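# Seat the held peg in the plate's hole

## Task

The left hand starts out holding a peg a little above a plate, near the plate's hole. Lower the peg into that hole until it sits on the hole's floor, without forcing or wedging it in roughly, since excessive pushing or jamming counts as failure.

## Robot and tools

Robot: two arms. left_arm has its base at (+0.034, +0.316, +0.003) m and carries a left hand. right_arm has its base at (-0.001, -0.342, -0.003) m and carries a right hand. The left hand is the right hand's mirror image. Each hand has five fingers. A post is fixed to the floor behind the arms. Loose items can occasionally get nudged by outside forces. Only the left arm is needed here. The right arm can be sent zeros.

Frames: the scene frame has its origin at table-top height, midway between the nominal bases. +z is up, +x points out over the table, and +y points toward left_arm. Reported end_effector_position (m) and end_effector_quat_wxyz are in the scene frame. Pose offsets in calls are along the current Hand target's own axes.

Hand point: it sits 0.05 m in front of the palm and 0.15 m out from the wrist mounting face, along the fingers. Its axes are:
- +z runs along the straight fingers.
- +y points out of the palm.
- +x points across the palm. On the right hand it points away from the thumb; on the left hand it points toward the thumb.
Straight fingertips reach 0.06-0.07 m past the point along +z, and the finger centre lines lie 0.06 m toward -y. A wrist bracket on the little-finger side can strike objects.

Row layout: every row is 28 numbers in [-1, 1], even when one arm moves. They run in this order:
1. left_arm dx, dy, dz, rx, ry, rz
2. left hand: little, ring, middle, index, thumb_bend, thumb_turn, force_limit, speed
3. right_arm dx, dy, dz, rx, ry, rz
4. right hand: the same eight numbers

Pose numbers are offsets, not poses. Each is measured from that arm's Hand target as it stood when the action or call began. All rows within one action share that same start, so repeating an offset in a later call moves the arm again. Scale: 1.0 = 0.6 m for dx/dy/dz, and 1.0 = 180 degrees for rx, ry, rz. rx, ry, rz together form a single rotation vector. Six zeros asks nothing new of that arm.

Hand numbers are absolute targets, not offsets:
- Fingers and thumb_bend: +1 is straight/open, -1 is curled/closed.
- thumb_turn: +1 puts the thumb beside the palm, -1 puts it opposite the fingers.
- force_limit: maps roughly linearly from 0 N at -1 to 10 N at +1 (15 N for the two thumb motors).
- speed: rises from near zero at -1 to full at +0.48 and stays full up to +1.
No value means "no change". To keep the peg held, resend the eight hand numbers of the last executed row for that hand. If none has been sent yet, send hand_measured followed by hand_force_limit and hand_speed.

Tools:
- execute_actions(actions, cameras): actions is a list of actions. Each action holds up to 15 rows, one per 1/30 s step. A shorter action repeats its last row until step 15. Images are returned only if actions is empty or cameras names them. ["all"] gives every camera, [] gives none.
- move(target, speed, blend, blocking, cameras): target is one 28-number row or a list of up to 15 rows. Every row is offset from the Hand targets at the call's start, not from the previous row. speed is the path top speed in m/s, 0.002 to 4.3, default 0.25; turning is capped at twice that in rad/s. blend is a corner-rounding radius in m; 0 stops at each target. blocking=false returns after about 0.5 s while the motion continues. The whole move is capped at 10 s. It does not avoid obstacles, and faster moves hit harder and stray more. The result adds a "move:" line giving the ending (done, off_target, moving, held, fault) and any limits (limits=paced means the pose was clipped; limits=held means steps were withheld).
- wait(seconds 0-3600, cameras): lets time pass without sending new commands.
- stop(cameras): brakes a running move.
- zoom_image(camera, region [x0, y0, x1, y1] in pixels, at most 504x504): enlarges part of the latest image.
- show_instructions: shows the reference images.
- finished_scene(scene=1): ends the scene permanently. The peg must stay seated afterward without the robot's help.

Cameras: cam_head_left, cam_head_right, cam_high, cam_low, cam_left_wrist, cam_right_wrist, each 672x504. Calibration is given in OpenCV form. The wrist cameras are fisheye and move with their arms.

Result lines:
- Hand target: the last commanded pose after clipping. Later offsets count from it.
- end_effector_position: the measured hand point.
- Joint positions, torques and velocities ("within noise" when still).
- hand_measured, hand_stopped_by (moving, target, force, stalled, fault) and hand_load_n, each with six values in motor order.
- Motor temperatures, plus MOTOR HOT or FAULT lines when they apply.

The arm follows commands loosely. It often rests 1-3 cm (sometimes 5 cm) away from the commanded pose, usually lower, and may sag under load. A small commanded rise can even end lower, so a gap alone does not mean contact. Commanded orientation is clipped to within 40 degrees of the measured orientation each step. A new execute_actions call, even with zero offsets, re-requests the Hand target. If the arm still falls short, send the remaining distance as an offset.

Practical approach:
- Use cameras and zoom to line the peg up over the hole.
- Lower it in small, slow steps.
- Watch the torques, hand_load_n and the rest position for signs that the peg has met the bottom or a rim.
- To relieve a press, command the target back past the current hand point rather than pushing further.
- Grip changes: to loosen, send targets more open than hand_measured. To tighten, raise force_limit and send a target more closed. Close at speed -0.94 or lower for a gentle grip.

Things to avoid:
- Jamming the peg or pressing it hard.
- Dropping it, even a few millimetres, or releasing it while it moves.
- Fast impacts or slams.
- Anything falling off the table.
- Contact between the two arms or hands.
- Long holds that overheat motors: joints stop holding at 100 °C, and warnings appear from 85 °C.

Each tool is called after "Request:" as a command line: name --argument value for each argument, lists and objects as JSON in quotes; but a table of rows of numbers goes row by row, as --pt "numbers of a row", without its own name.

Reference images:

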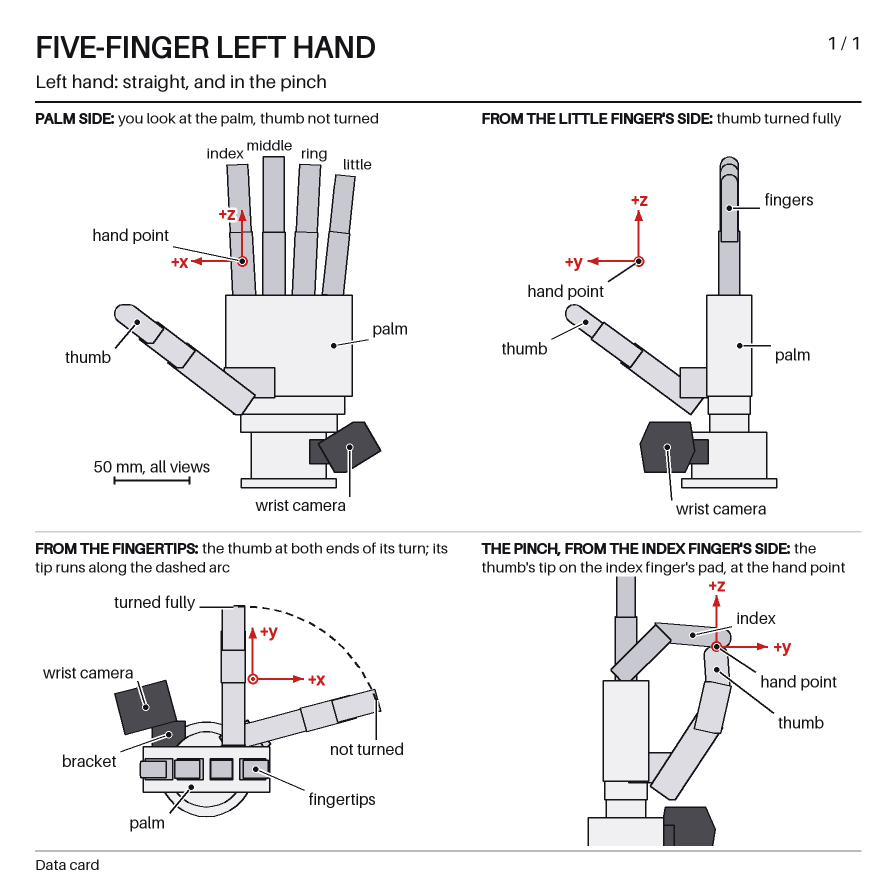

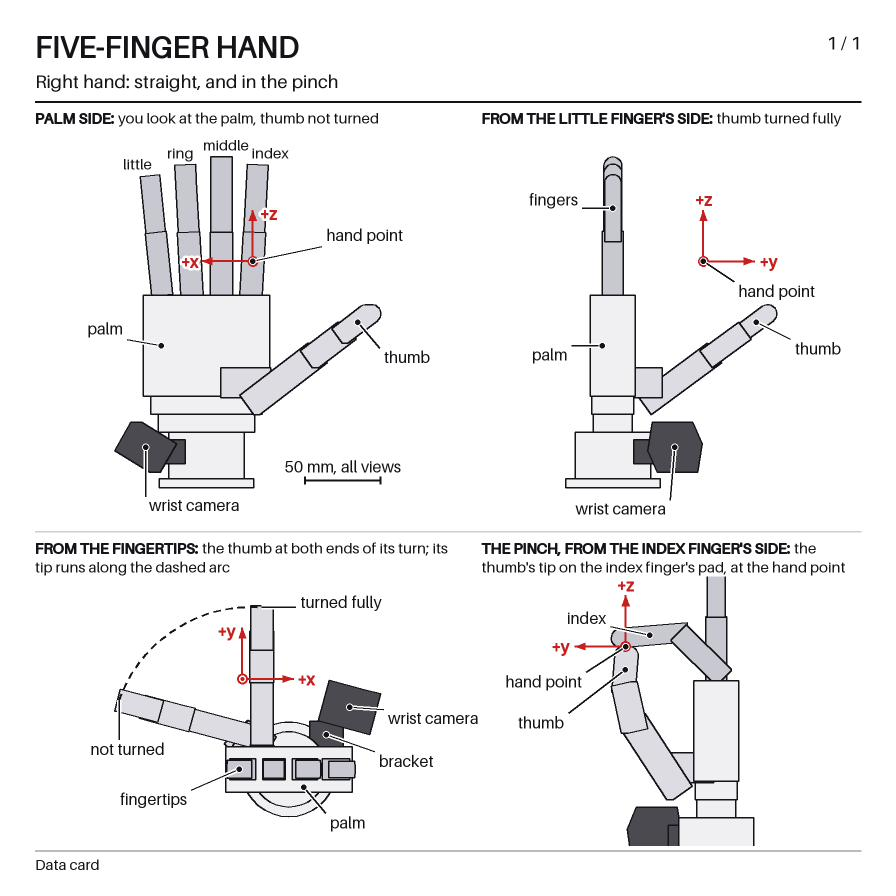

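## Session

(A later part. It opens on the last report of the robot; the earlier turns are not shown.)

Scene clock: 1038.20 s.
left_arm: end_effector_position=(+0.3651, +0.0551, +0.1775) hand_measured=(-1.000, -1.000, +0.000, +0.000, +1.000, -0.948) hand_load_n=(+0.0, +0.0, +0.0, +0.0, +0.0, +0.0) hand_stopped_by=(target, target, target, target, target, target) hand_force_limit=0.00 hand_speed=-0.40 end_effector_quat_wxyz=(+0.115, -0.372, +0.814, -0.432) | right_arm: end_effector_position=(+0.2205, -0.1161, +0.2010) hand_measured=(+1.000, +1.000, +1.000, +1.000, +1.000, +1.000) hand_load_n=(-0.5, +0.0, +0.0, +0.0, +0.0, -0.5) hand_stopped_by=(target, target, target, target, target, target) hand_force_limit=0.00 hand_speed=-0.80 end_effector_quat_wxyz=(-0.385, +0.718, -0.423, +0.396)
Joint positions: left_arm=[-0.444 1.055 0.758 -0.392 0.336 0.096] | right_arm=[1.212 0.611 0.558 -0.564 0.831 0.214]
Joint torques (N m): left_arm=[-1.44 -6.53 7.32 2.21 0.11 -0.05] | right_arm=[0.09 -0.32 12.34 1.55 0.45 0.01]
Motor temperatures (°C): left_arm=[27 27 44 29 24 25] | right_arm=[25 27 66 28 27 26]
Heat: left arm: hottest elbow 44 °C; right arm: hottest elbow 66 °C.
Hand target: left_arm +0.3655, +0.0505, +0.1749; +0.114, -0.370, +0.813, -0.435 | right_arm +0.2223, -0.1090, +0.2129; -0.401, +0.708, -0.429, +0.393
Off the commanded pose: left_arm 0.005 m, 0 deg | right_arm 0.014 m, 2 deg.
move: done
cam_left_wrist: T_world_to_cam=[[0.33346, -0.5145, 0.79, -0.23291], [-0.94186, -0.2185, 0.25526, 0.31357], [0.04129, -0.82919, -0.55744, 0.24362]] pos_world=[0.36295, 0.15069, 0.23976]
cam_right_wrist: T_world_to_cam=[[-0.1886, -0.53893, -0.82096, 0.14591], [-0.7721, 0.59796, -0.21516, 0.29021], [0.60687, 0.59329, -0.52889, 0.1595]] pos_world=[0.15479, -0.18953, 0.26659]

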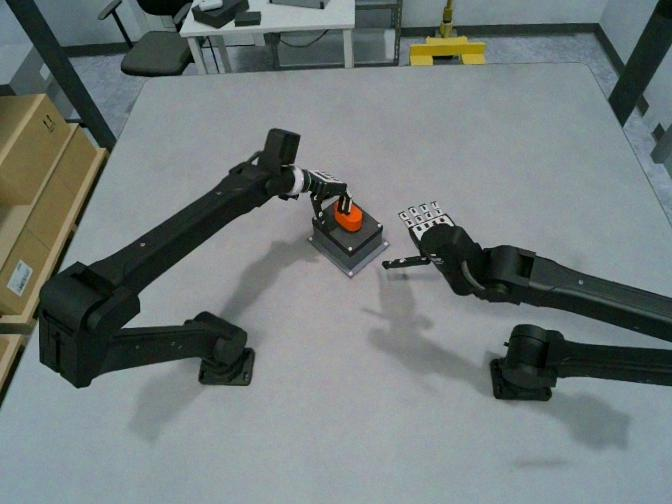

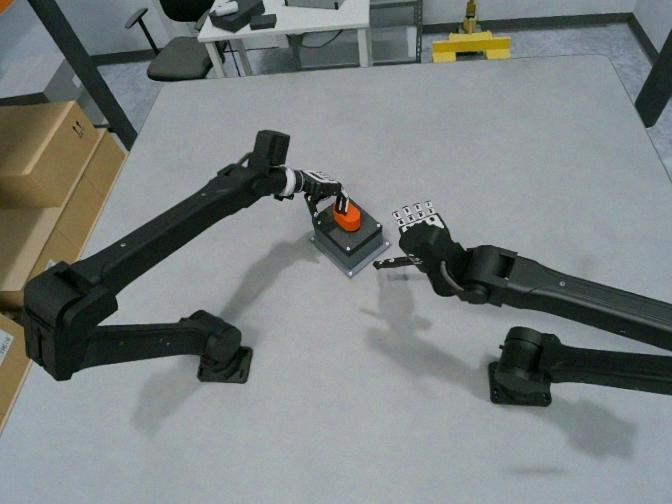

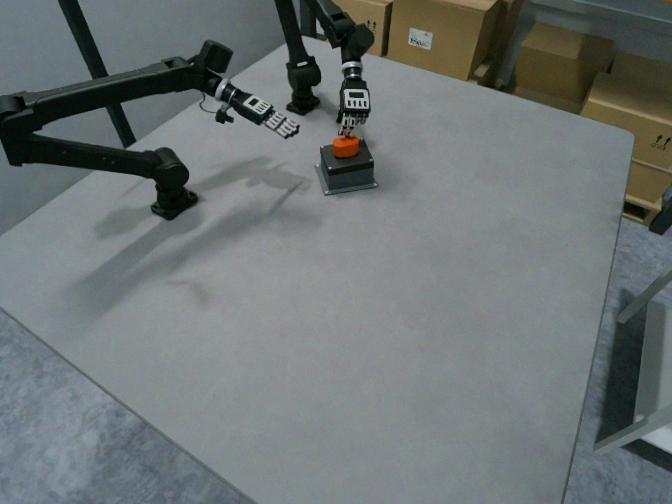

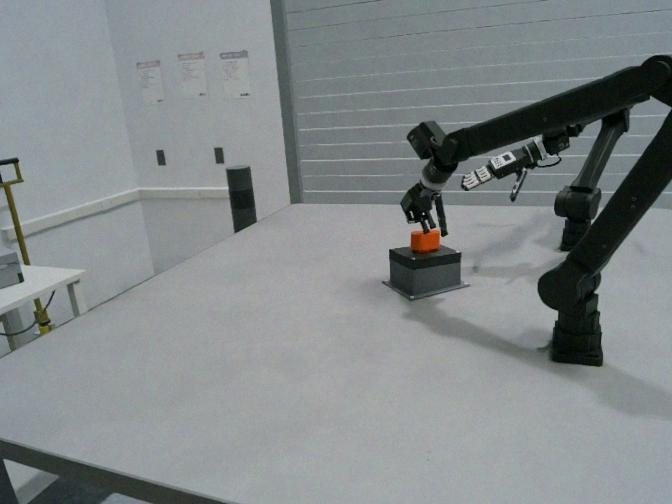

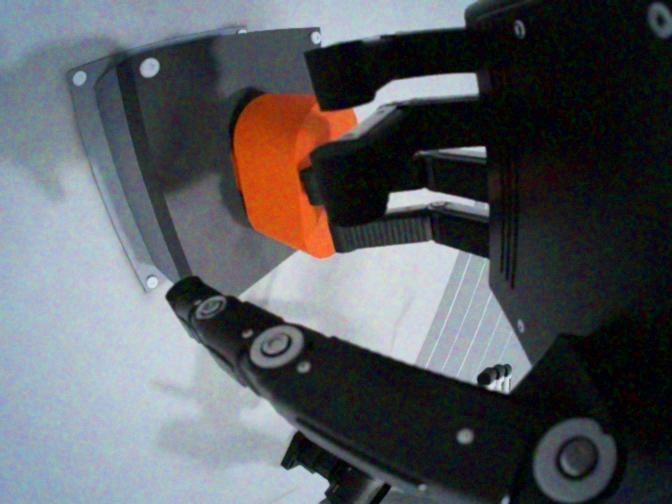

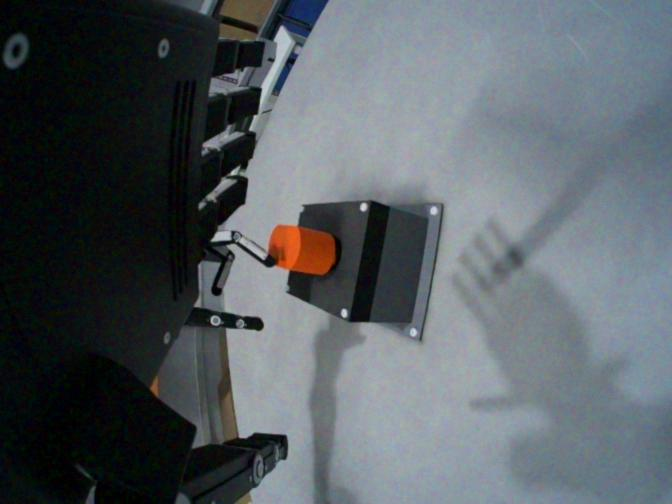

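Request:
move --target '[-0.0163,-0.0231,0.0238,0,0,0,-1,-1,0.0,0.0,1.0,-0.948,0.0,-0.4,0,0,0,0,0,0,1,1,1,1,1,1,0,-0.8]' --speed 0.05 --cameras '["cam_right_wrist", "cam_low", "cam_head_left"]'

Request:
zoom_image --camera "cam_right_wrist" --region '[200, 180, 370, 330]'

Request:
zoom_image --camera "cam_low" --region '[380, 180, 470, 270]'

Request:
zoom_image --camera "cam_head_left" --region '[300, 160, 390, 250]'

Scene clock: 1079.10 s.
left_arm: end_effector_position=(+0.3752, +0.0484, +0.1742) hand_measured=(-1.000, -1.000, +0.000, +0.000, +1.000, -0.948) hand_load_n=(+0.5, +0.0, -5.0, +0.0, +0.0, +0.0) hand_stopped_by=(target, target, target, target, target, target) hand_force_limit=0.00 hand_speed=-0.40 end_effector_quat_wxyz=(+0.112, -0.370, +0.813, -0.435) | right_arm: end_effector_position=(+0.2205, -0.1161, +0.2010) hand_measured=(+1.000, +1.000, +1.000, +1.000, +1.000, +1.000) hand_load_n=(+0.0, +0.0, +0.0, +0.0, +0.0, -0.5) hand_stopped_by=(target, target, target, target, target, target) hand_force_limit=0.00 hand_speed=-0.80 end_effector_quat_wxyz=(-0.385, +0.718, -0.423, +0.396)
Joint positions: left_arm=[-0.444 1.096 0.774 -0.364 0.344 0.094] | right_arm=[1.212 0.611 0.558 -0.564 0.831 0.214]
Joint torques (N m): left_arm=[-0.73 -5.13 9.58 1.61 0.1 0.01] | right_arm=[0.09 -0.32 12.36 1.54 0.45 0.01]
Motor temperatures (°C): left_arm=[27 27 41 29 24 25] | right_arm=[25 27 66 28 27 26]
Heat: left arm: hottest elbow 41 °C; right arm: hottest elbow 66 °C.
Hand target: left_arm +0.3866, +0.0436, +0.1761; +0.114, -0.370, +0.813, -0.435 | right_arm +0.2223, -0.1090, +0.2129; -0.401, +0.708, -0.429, +0.393
Off the commanded pose: left_arm 0.012 m, 0 deg | right_arm 0.014 m, 2 deg.
move: off_target (left_arm)
cam_right_wrist: T_world_to_cam=[[-0.1886, -0.53893, -0.82096, 0.14591], [-0.7721, 0.59796, -0.21516, 0.29021], [0.60687, 0.59329, -0.52889, 0.1595]] pos_world=[0.15479, -0.18953, 0.26659]
Images, in order (width x height): cam_head_left 672x504, cam_low 672x504, cam_right_wrist 672x504.

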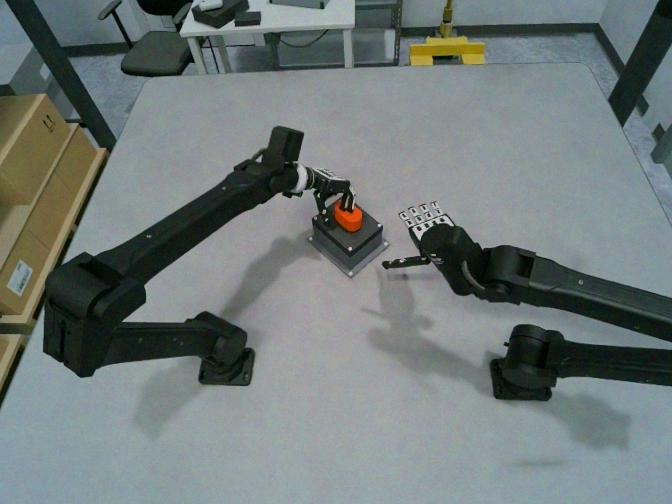

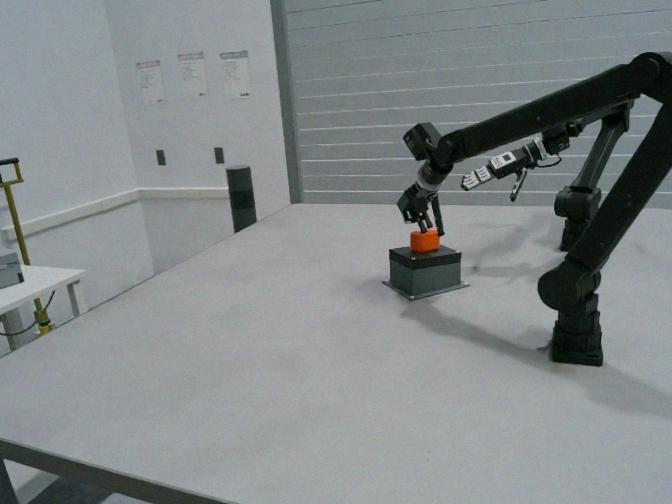

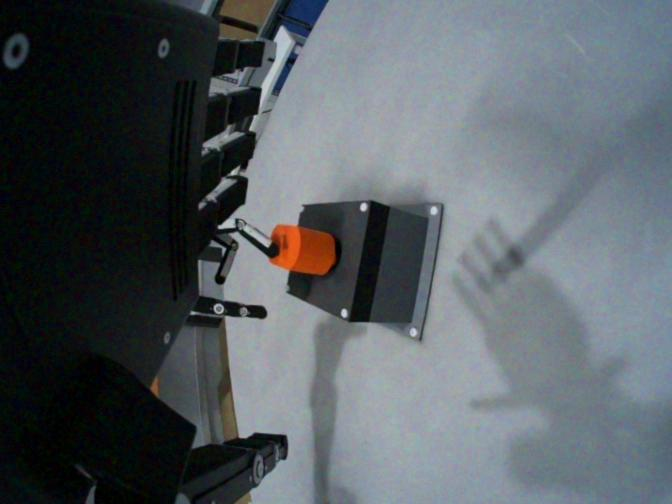

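Scaled by 2.965 from the camera's image (finer frame: 960x720).

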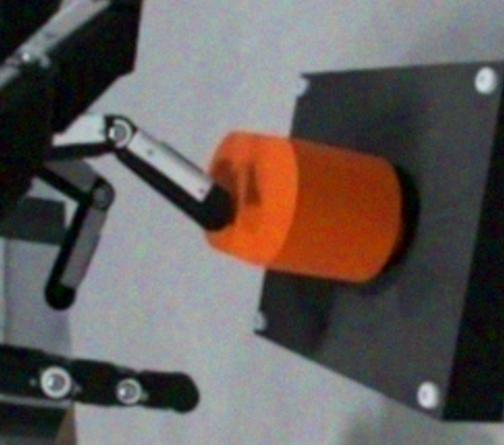

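Scaled by 5.600 from the camera's image (finer frame: 960x720).

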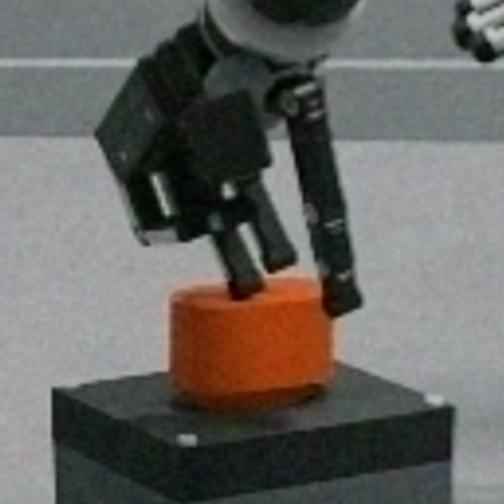

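Scaled by 5.600 from the camera's image (finer frame: 960x720).

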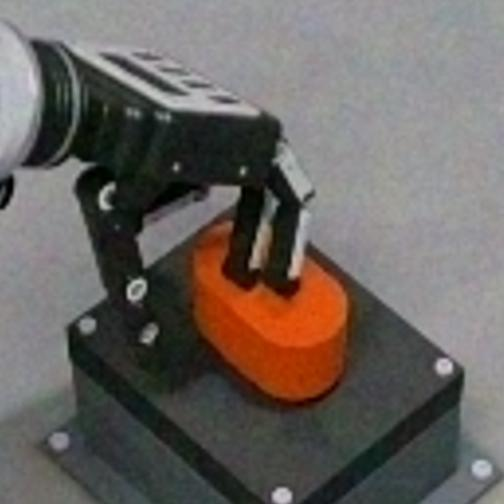

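Request:
move --target '[-0.0014,0.0079,0.0060,0,0,0,-1,-1,0.0,0.0,1.0,-0.948,0.0,-0.4,0,0,0,0,0,0,1,1,1,1,1,1,0,-0.8]' --speed 0.03 --cameras '["cam_right_wrist", "cam_low", "cam_head_left"]'

Request:
zoom_image --camera "cam_right_wrist" --region '[240, 190, 370, 320]'

Request:
zoom_image --camera "cam_low" --region '[400, 215, 450, 265]'

Request:
zoom_image --camera "cam_head_left" --region '[325, 190, 375, 240]'

Scene clock: 1088.77 s.
left_arm: end_effector_position=(+0.3784, +0.0467, +0.1741) hand_measured=(-1.000, -1.000, +0.000, +0.000, +1.000, -0.948) hand_load_n=(+0.0, +0.0, -4.5, +0.0, +0.0, +0.0) hand_stopped_by=(target, target, target, target, target, target) hand_force_limit=0.00 hand_speed=-0.40 end_effector_quat_wxyz=(+0.115, -0.369, +0.812, -0.438) | right_arm: end_effector_position=(+0.2205, -0.1161, +0.2010) hand_measured=(+1.000, +1.000, +1.000, +1.000, +1.000, +1.000) hand_load_n=(+0.0, +0.0, +0.0, +0.0, +0.0, +0.0) hand_stopped_by=(target, target, target, target, target, target) hand_force_limit=0.00 hand_speed=-0.80 end_effector_quat_wxyz=(-0.385, +0.718, -0.423, +0.396)
Joint positions: left_arm=[-0.444 1.103 0.774 -0.348 0.344 0.094] | right_arm=[1.212 0.611 0.558 -0.564 0.831 0.214]
Joint torques (N m): left_arm=[-0.56 -4.54 8.79 1.7 0.07 0.04] | right_arm=[0.09 -0.32 12.36 1.55 0.45 0.01]
Motor temperatures (°C): left_arm=[27 27 42 29 24 25] | right_arm=[25 27 66 28 27 26]
Heat: left arm: hottest elbow 42 °C; right arm: hottest elbow 66 °C.
Hand target: left_arm +0.3867, +0.0436, +0.1701; +0.114, -0.370, +0.813, -0.435 | right_arm +0.2223, -0.1090, +0.2129; -0.401, +0.708, -0.429, +0.393
Off the commanded pose: left_arm 0.010 m, 0 deg | right_arm 0.014 m, 2 deg.
move: done
cam_right_wrist: T_world_to_cam=[[-0.1886, -0.53893, -0.82096, 0.14591], [-0.7721, 0.59796, -0.21516, 0.29021], [0.60687, 0.59329, -0.52889, 0.1595]] pos_world=[0.15479, -0.18953, 0.26659]
Images, in order (width x height): cam_head_left 672x504, cam_low 672x504, cam_right_wrist 672x504.

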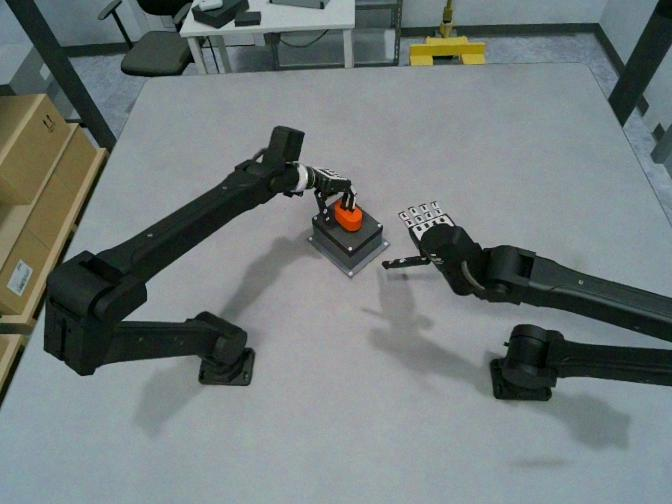

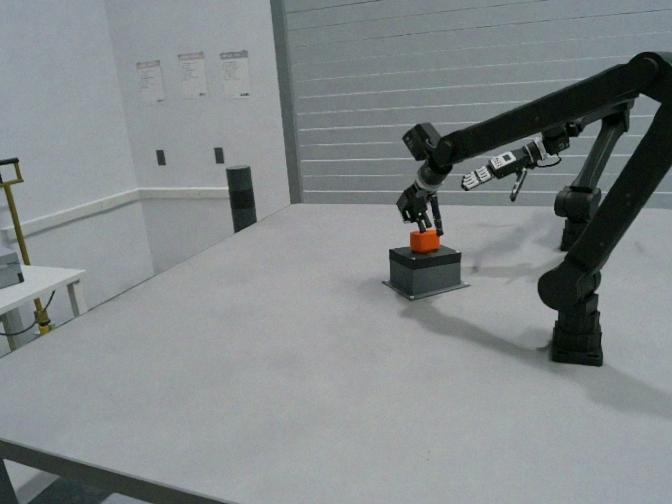

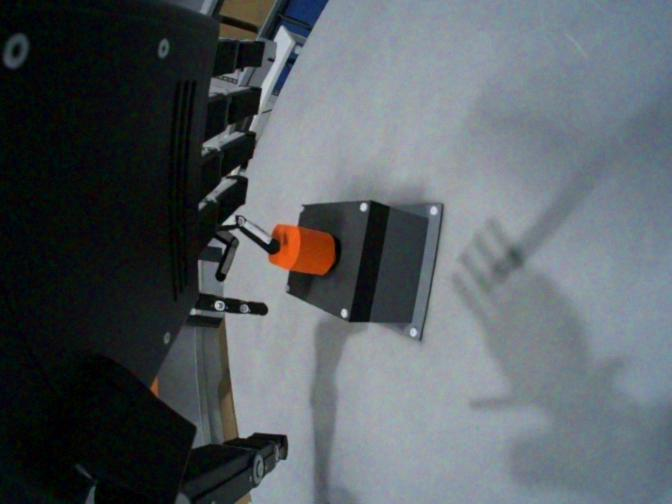

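Scaled by 3.877 from the camera's image (finer frame: 960x720).

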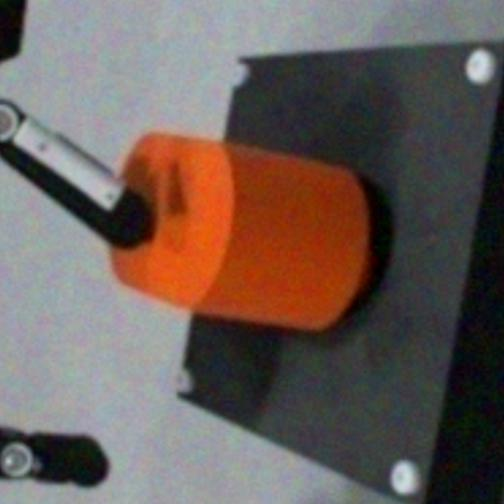

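Scaled by 10.080 from the camera's image (finer frame: 960x720).

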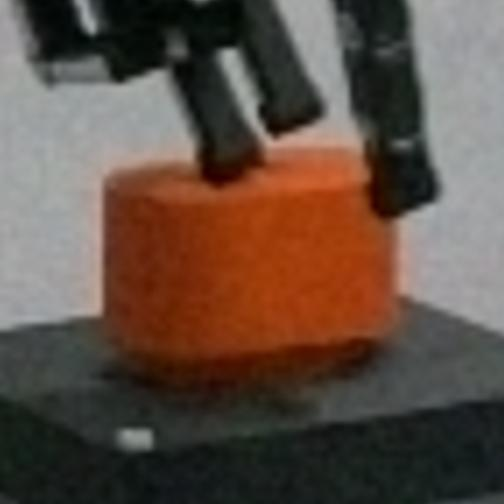

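Scaled by 10.080 from the camera's image (finer frame: 960x720).

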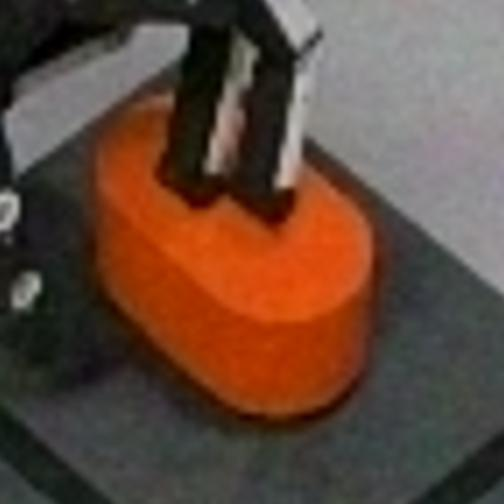

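Request:
move --target '[0.0137,-0.0792,-0.0596,0,0,0,-1,-1,0.0,0.0,1.0,-0.948,0.0,-0.4,0,0,0,0,0,0,1,1,1,1,1,1,0,-0.8]' --speed 0.06 --cameras '["cam_right_wrist", "cam_low", "cam_head_left", "cam_left_wrist"]'

Request:
zoom_image --camera "cam_right_wrist" --region '[240, 190, 370, 320]'

Request:
zoom_image --camera "cam_low" --region '[400, 215, 450, 265]'

Scene clock: 1096.87 s.
left_arm: end_effector_position=(+0.3739, +0.0490, +0.1984) hand_measured=(-1.000, -1.000, +0.000, +0.000, +1.000, -0.948) hand_load_n=(+0.0, +0.0, +0.0, +0.0, +0.0, -0.5) hand_stopped_by=(target, target, target, target, target, target) hand_force_limit=0.00 hand_speed=-0.40 end_effector_quat_wxyz=(+0.097, -0.380, +0.821, -0.416) | right_arm: end_effector_position=(+0.2205, -0.1161, +0.2010) hand_measured=(+1.000, +1.000, +1.000, +1.000, +1.000, +1.000) hand_load_n=(+0.0, +0.0, +0.0, +0.0, +0.0, +0.0) hand_stopped_by=(target, target, target, target, target, target) hand_force_limit=0.00 hand_speed=-0.80 end_effector_quat_wxyz=(-0.385, +0.718, -0.423, +0.396)
Joint positions: left_arm=[-0.444 1.099 0.863 -0.506 0.343 0.094] | right_arm=[1.212 0.611 0.558 -0.564 0.831 0.214]
Joint torques (N m): left_arm=[-0.38 -8.88 11.59 0.84 0.12 0.04] | right_arm=[0.09 -0.32 12.34 1.55 0.45 0.01]
Motor temperatures (°C): left_arm=[27 27 42 29 24 25] | right_arm=[25 27 66 28 27 26]
Heat: left arm: hottest elbow 42 °C; right arm: hottest elbow 66 °C.
Hand target: left_arm +0.3866, +0.0436, +0.2301; +0.114, -0.370, +0.813, -0.435 | right_arm +0.2223, -0.1090, +0.2129; -0.401, +0.708, -0.429, +0.393
Off the commanded pose: left_arm 0.035 m, 3 deg | right_arm 0.014 m, 2 deg.
move: off_target (left_arm)
cam_left_wrist: T_world_to_cam=[[0.37065, -0.52938, 0.76313, -0.26323], [-0.92873, -0.21943, 0.29886, 0.30171], [0.00924, -0.81951, -0.57298, 0.26447]] pos_world=[0.37533, 0.14359, 0.26225]
cam_right_wrist: T_world_to_cam=[[-0.1886, -0.53893, -0.82096, 0.14591], [-0.7721, 0.59796, -0.21516, 0.29021], [0.60687, 0.59329, -0.52889, 0.1595]] pos_world=[0.15479, -0.18953, 0.26659]
Images, in order (width x height): cam_head_left 672x504, cam_low 672x504, cam_left_wrist 672x504, cam_right_wrist 672x504.

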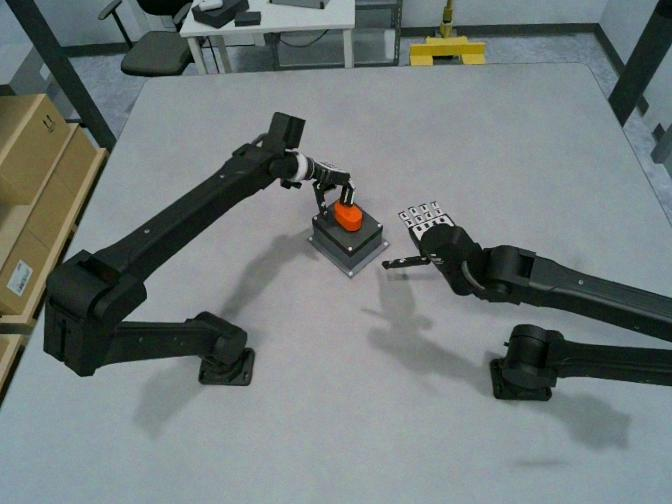

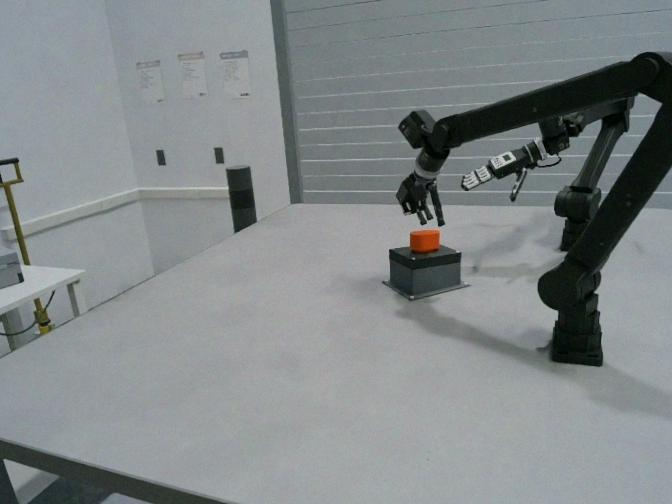

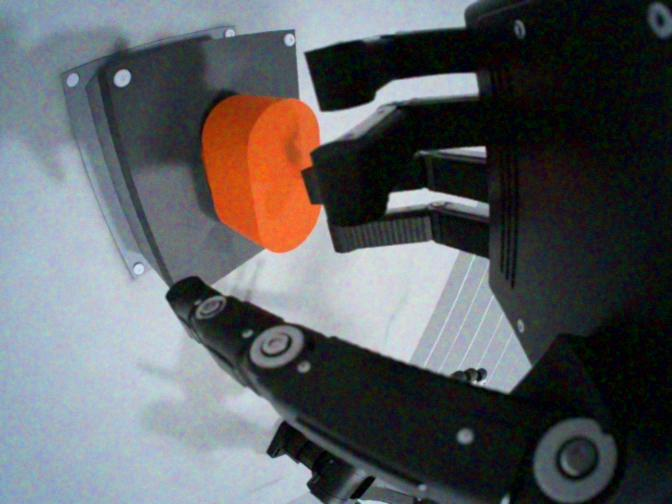

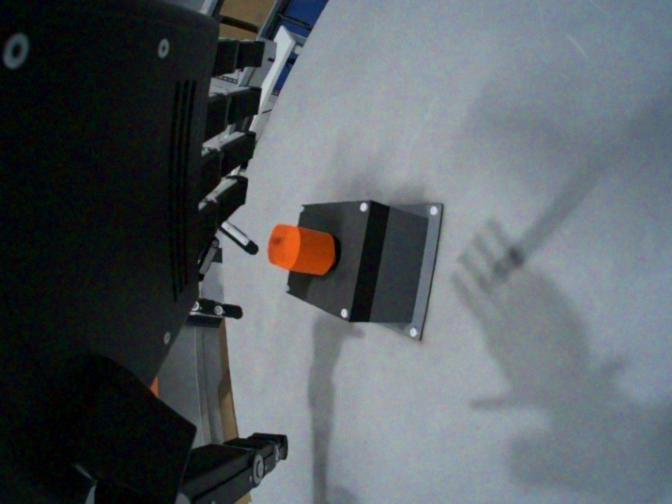

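Scaled by 3.877 from the camera's image (finer frame: 960x720).

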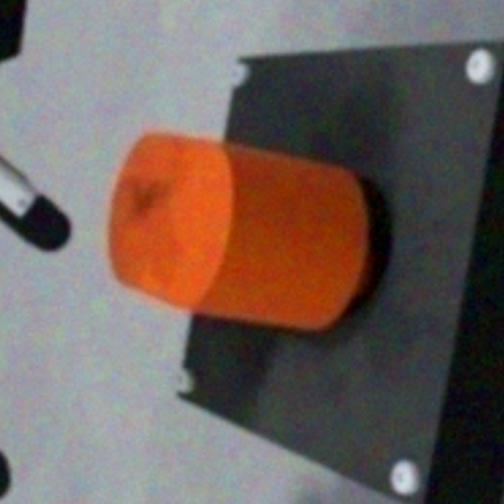

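Scaled by 10.080 from the camera's image (finer frame: 960x720).

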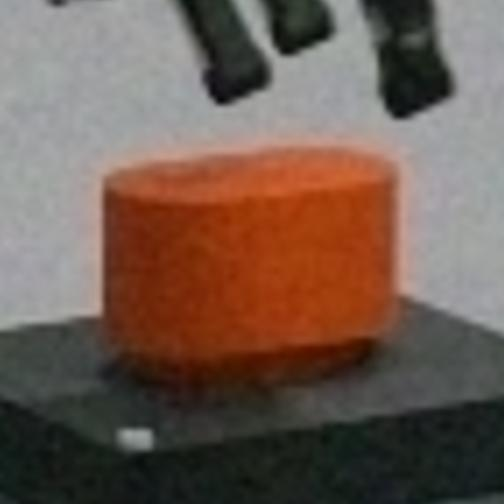

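Request:
finished_scene

The scene is finished: the task was done.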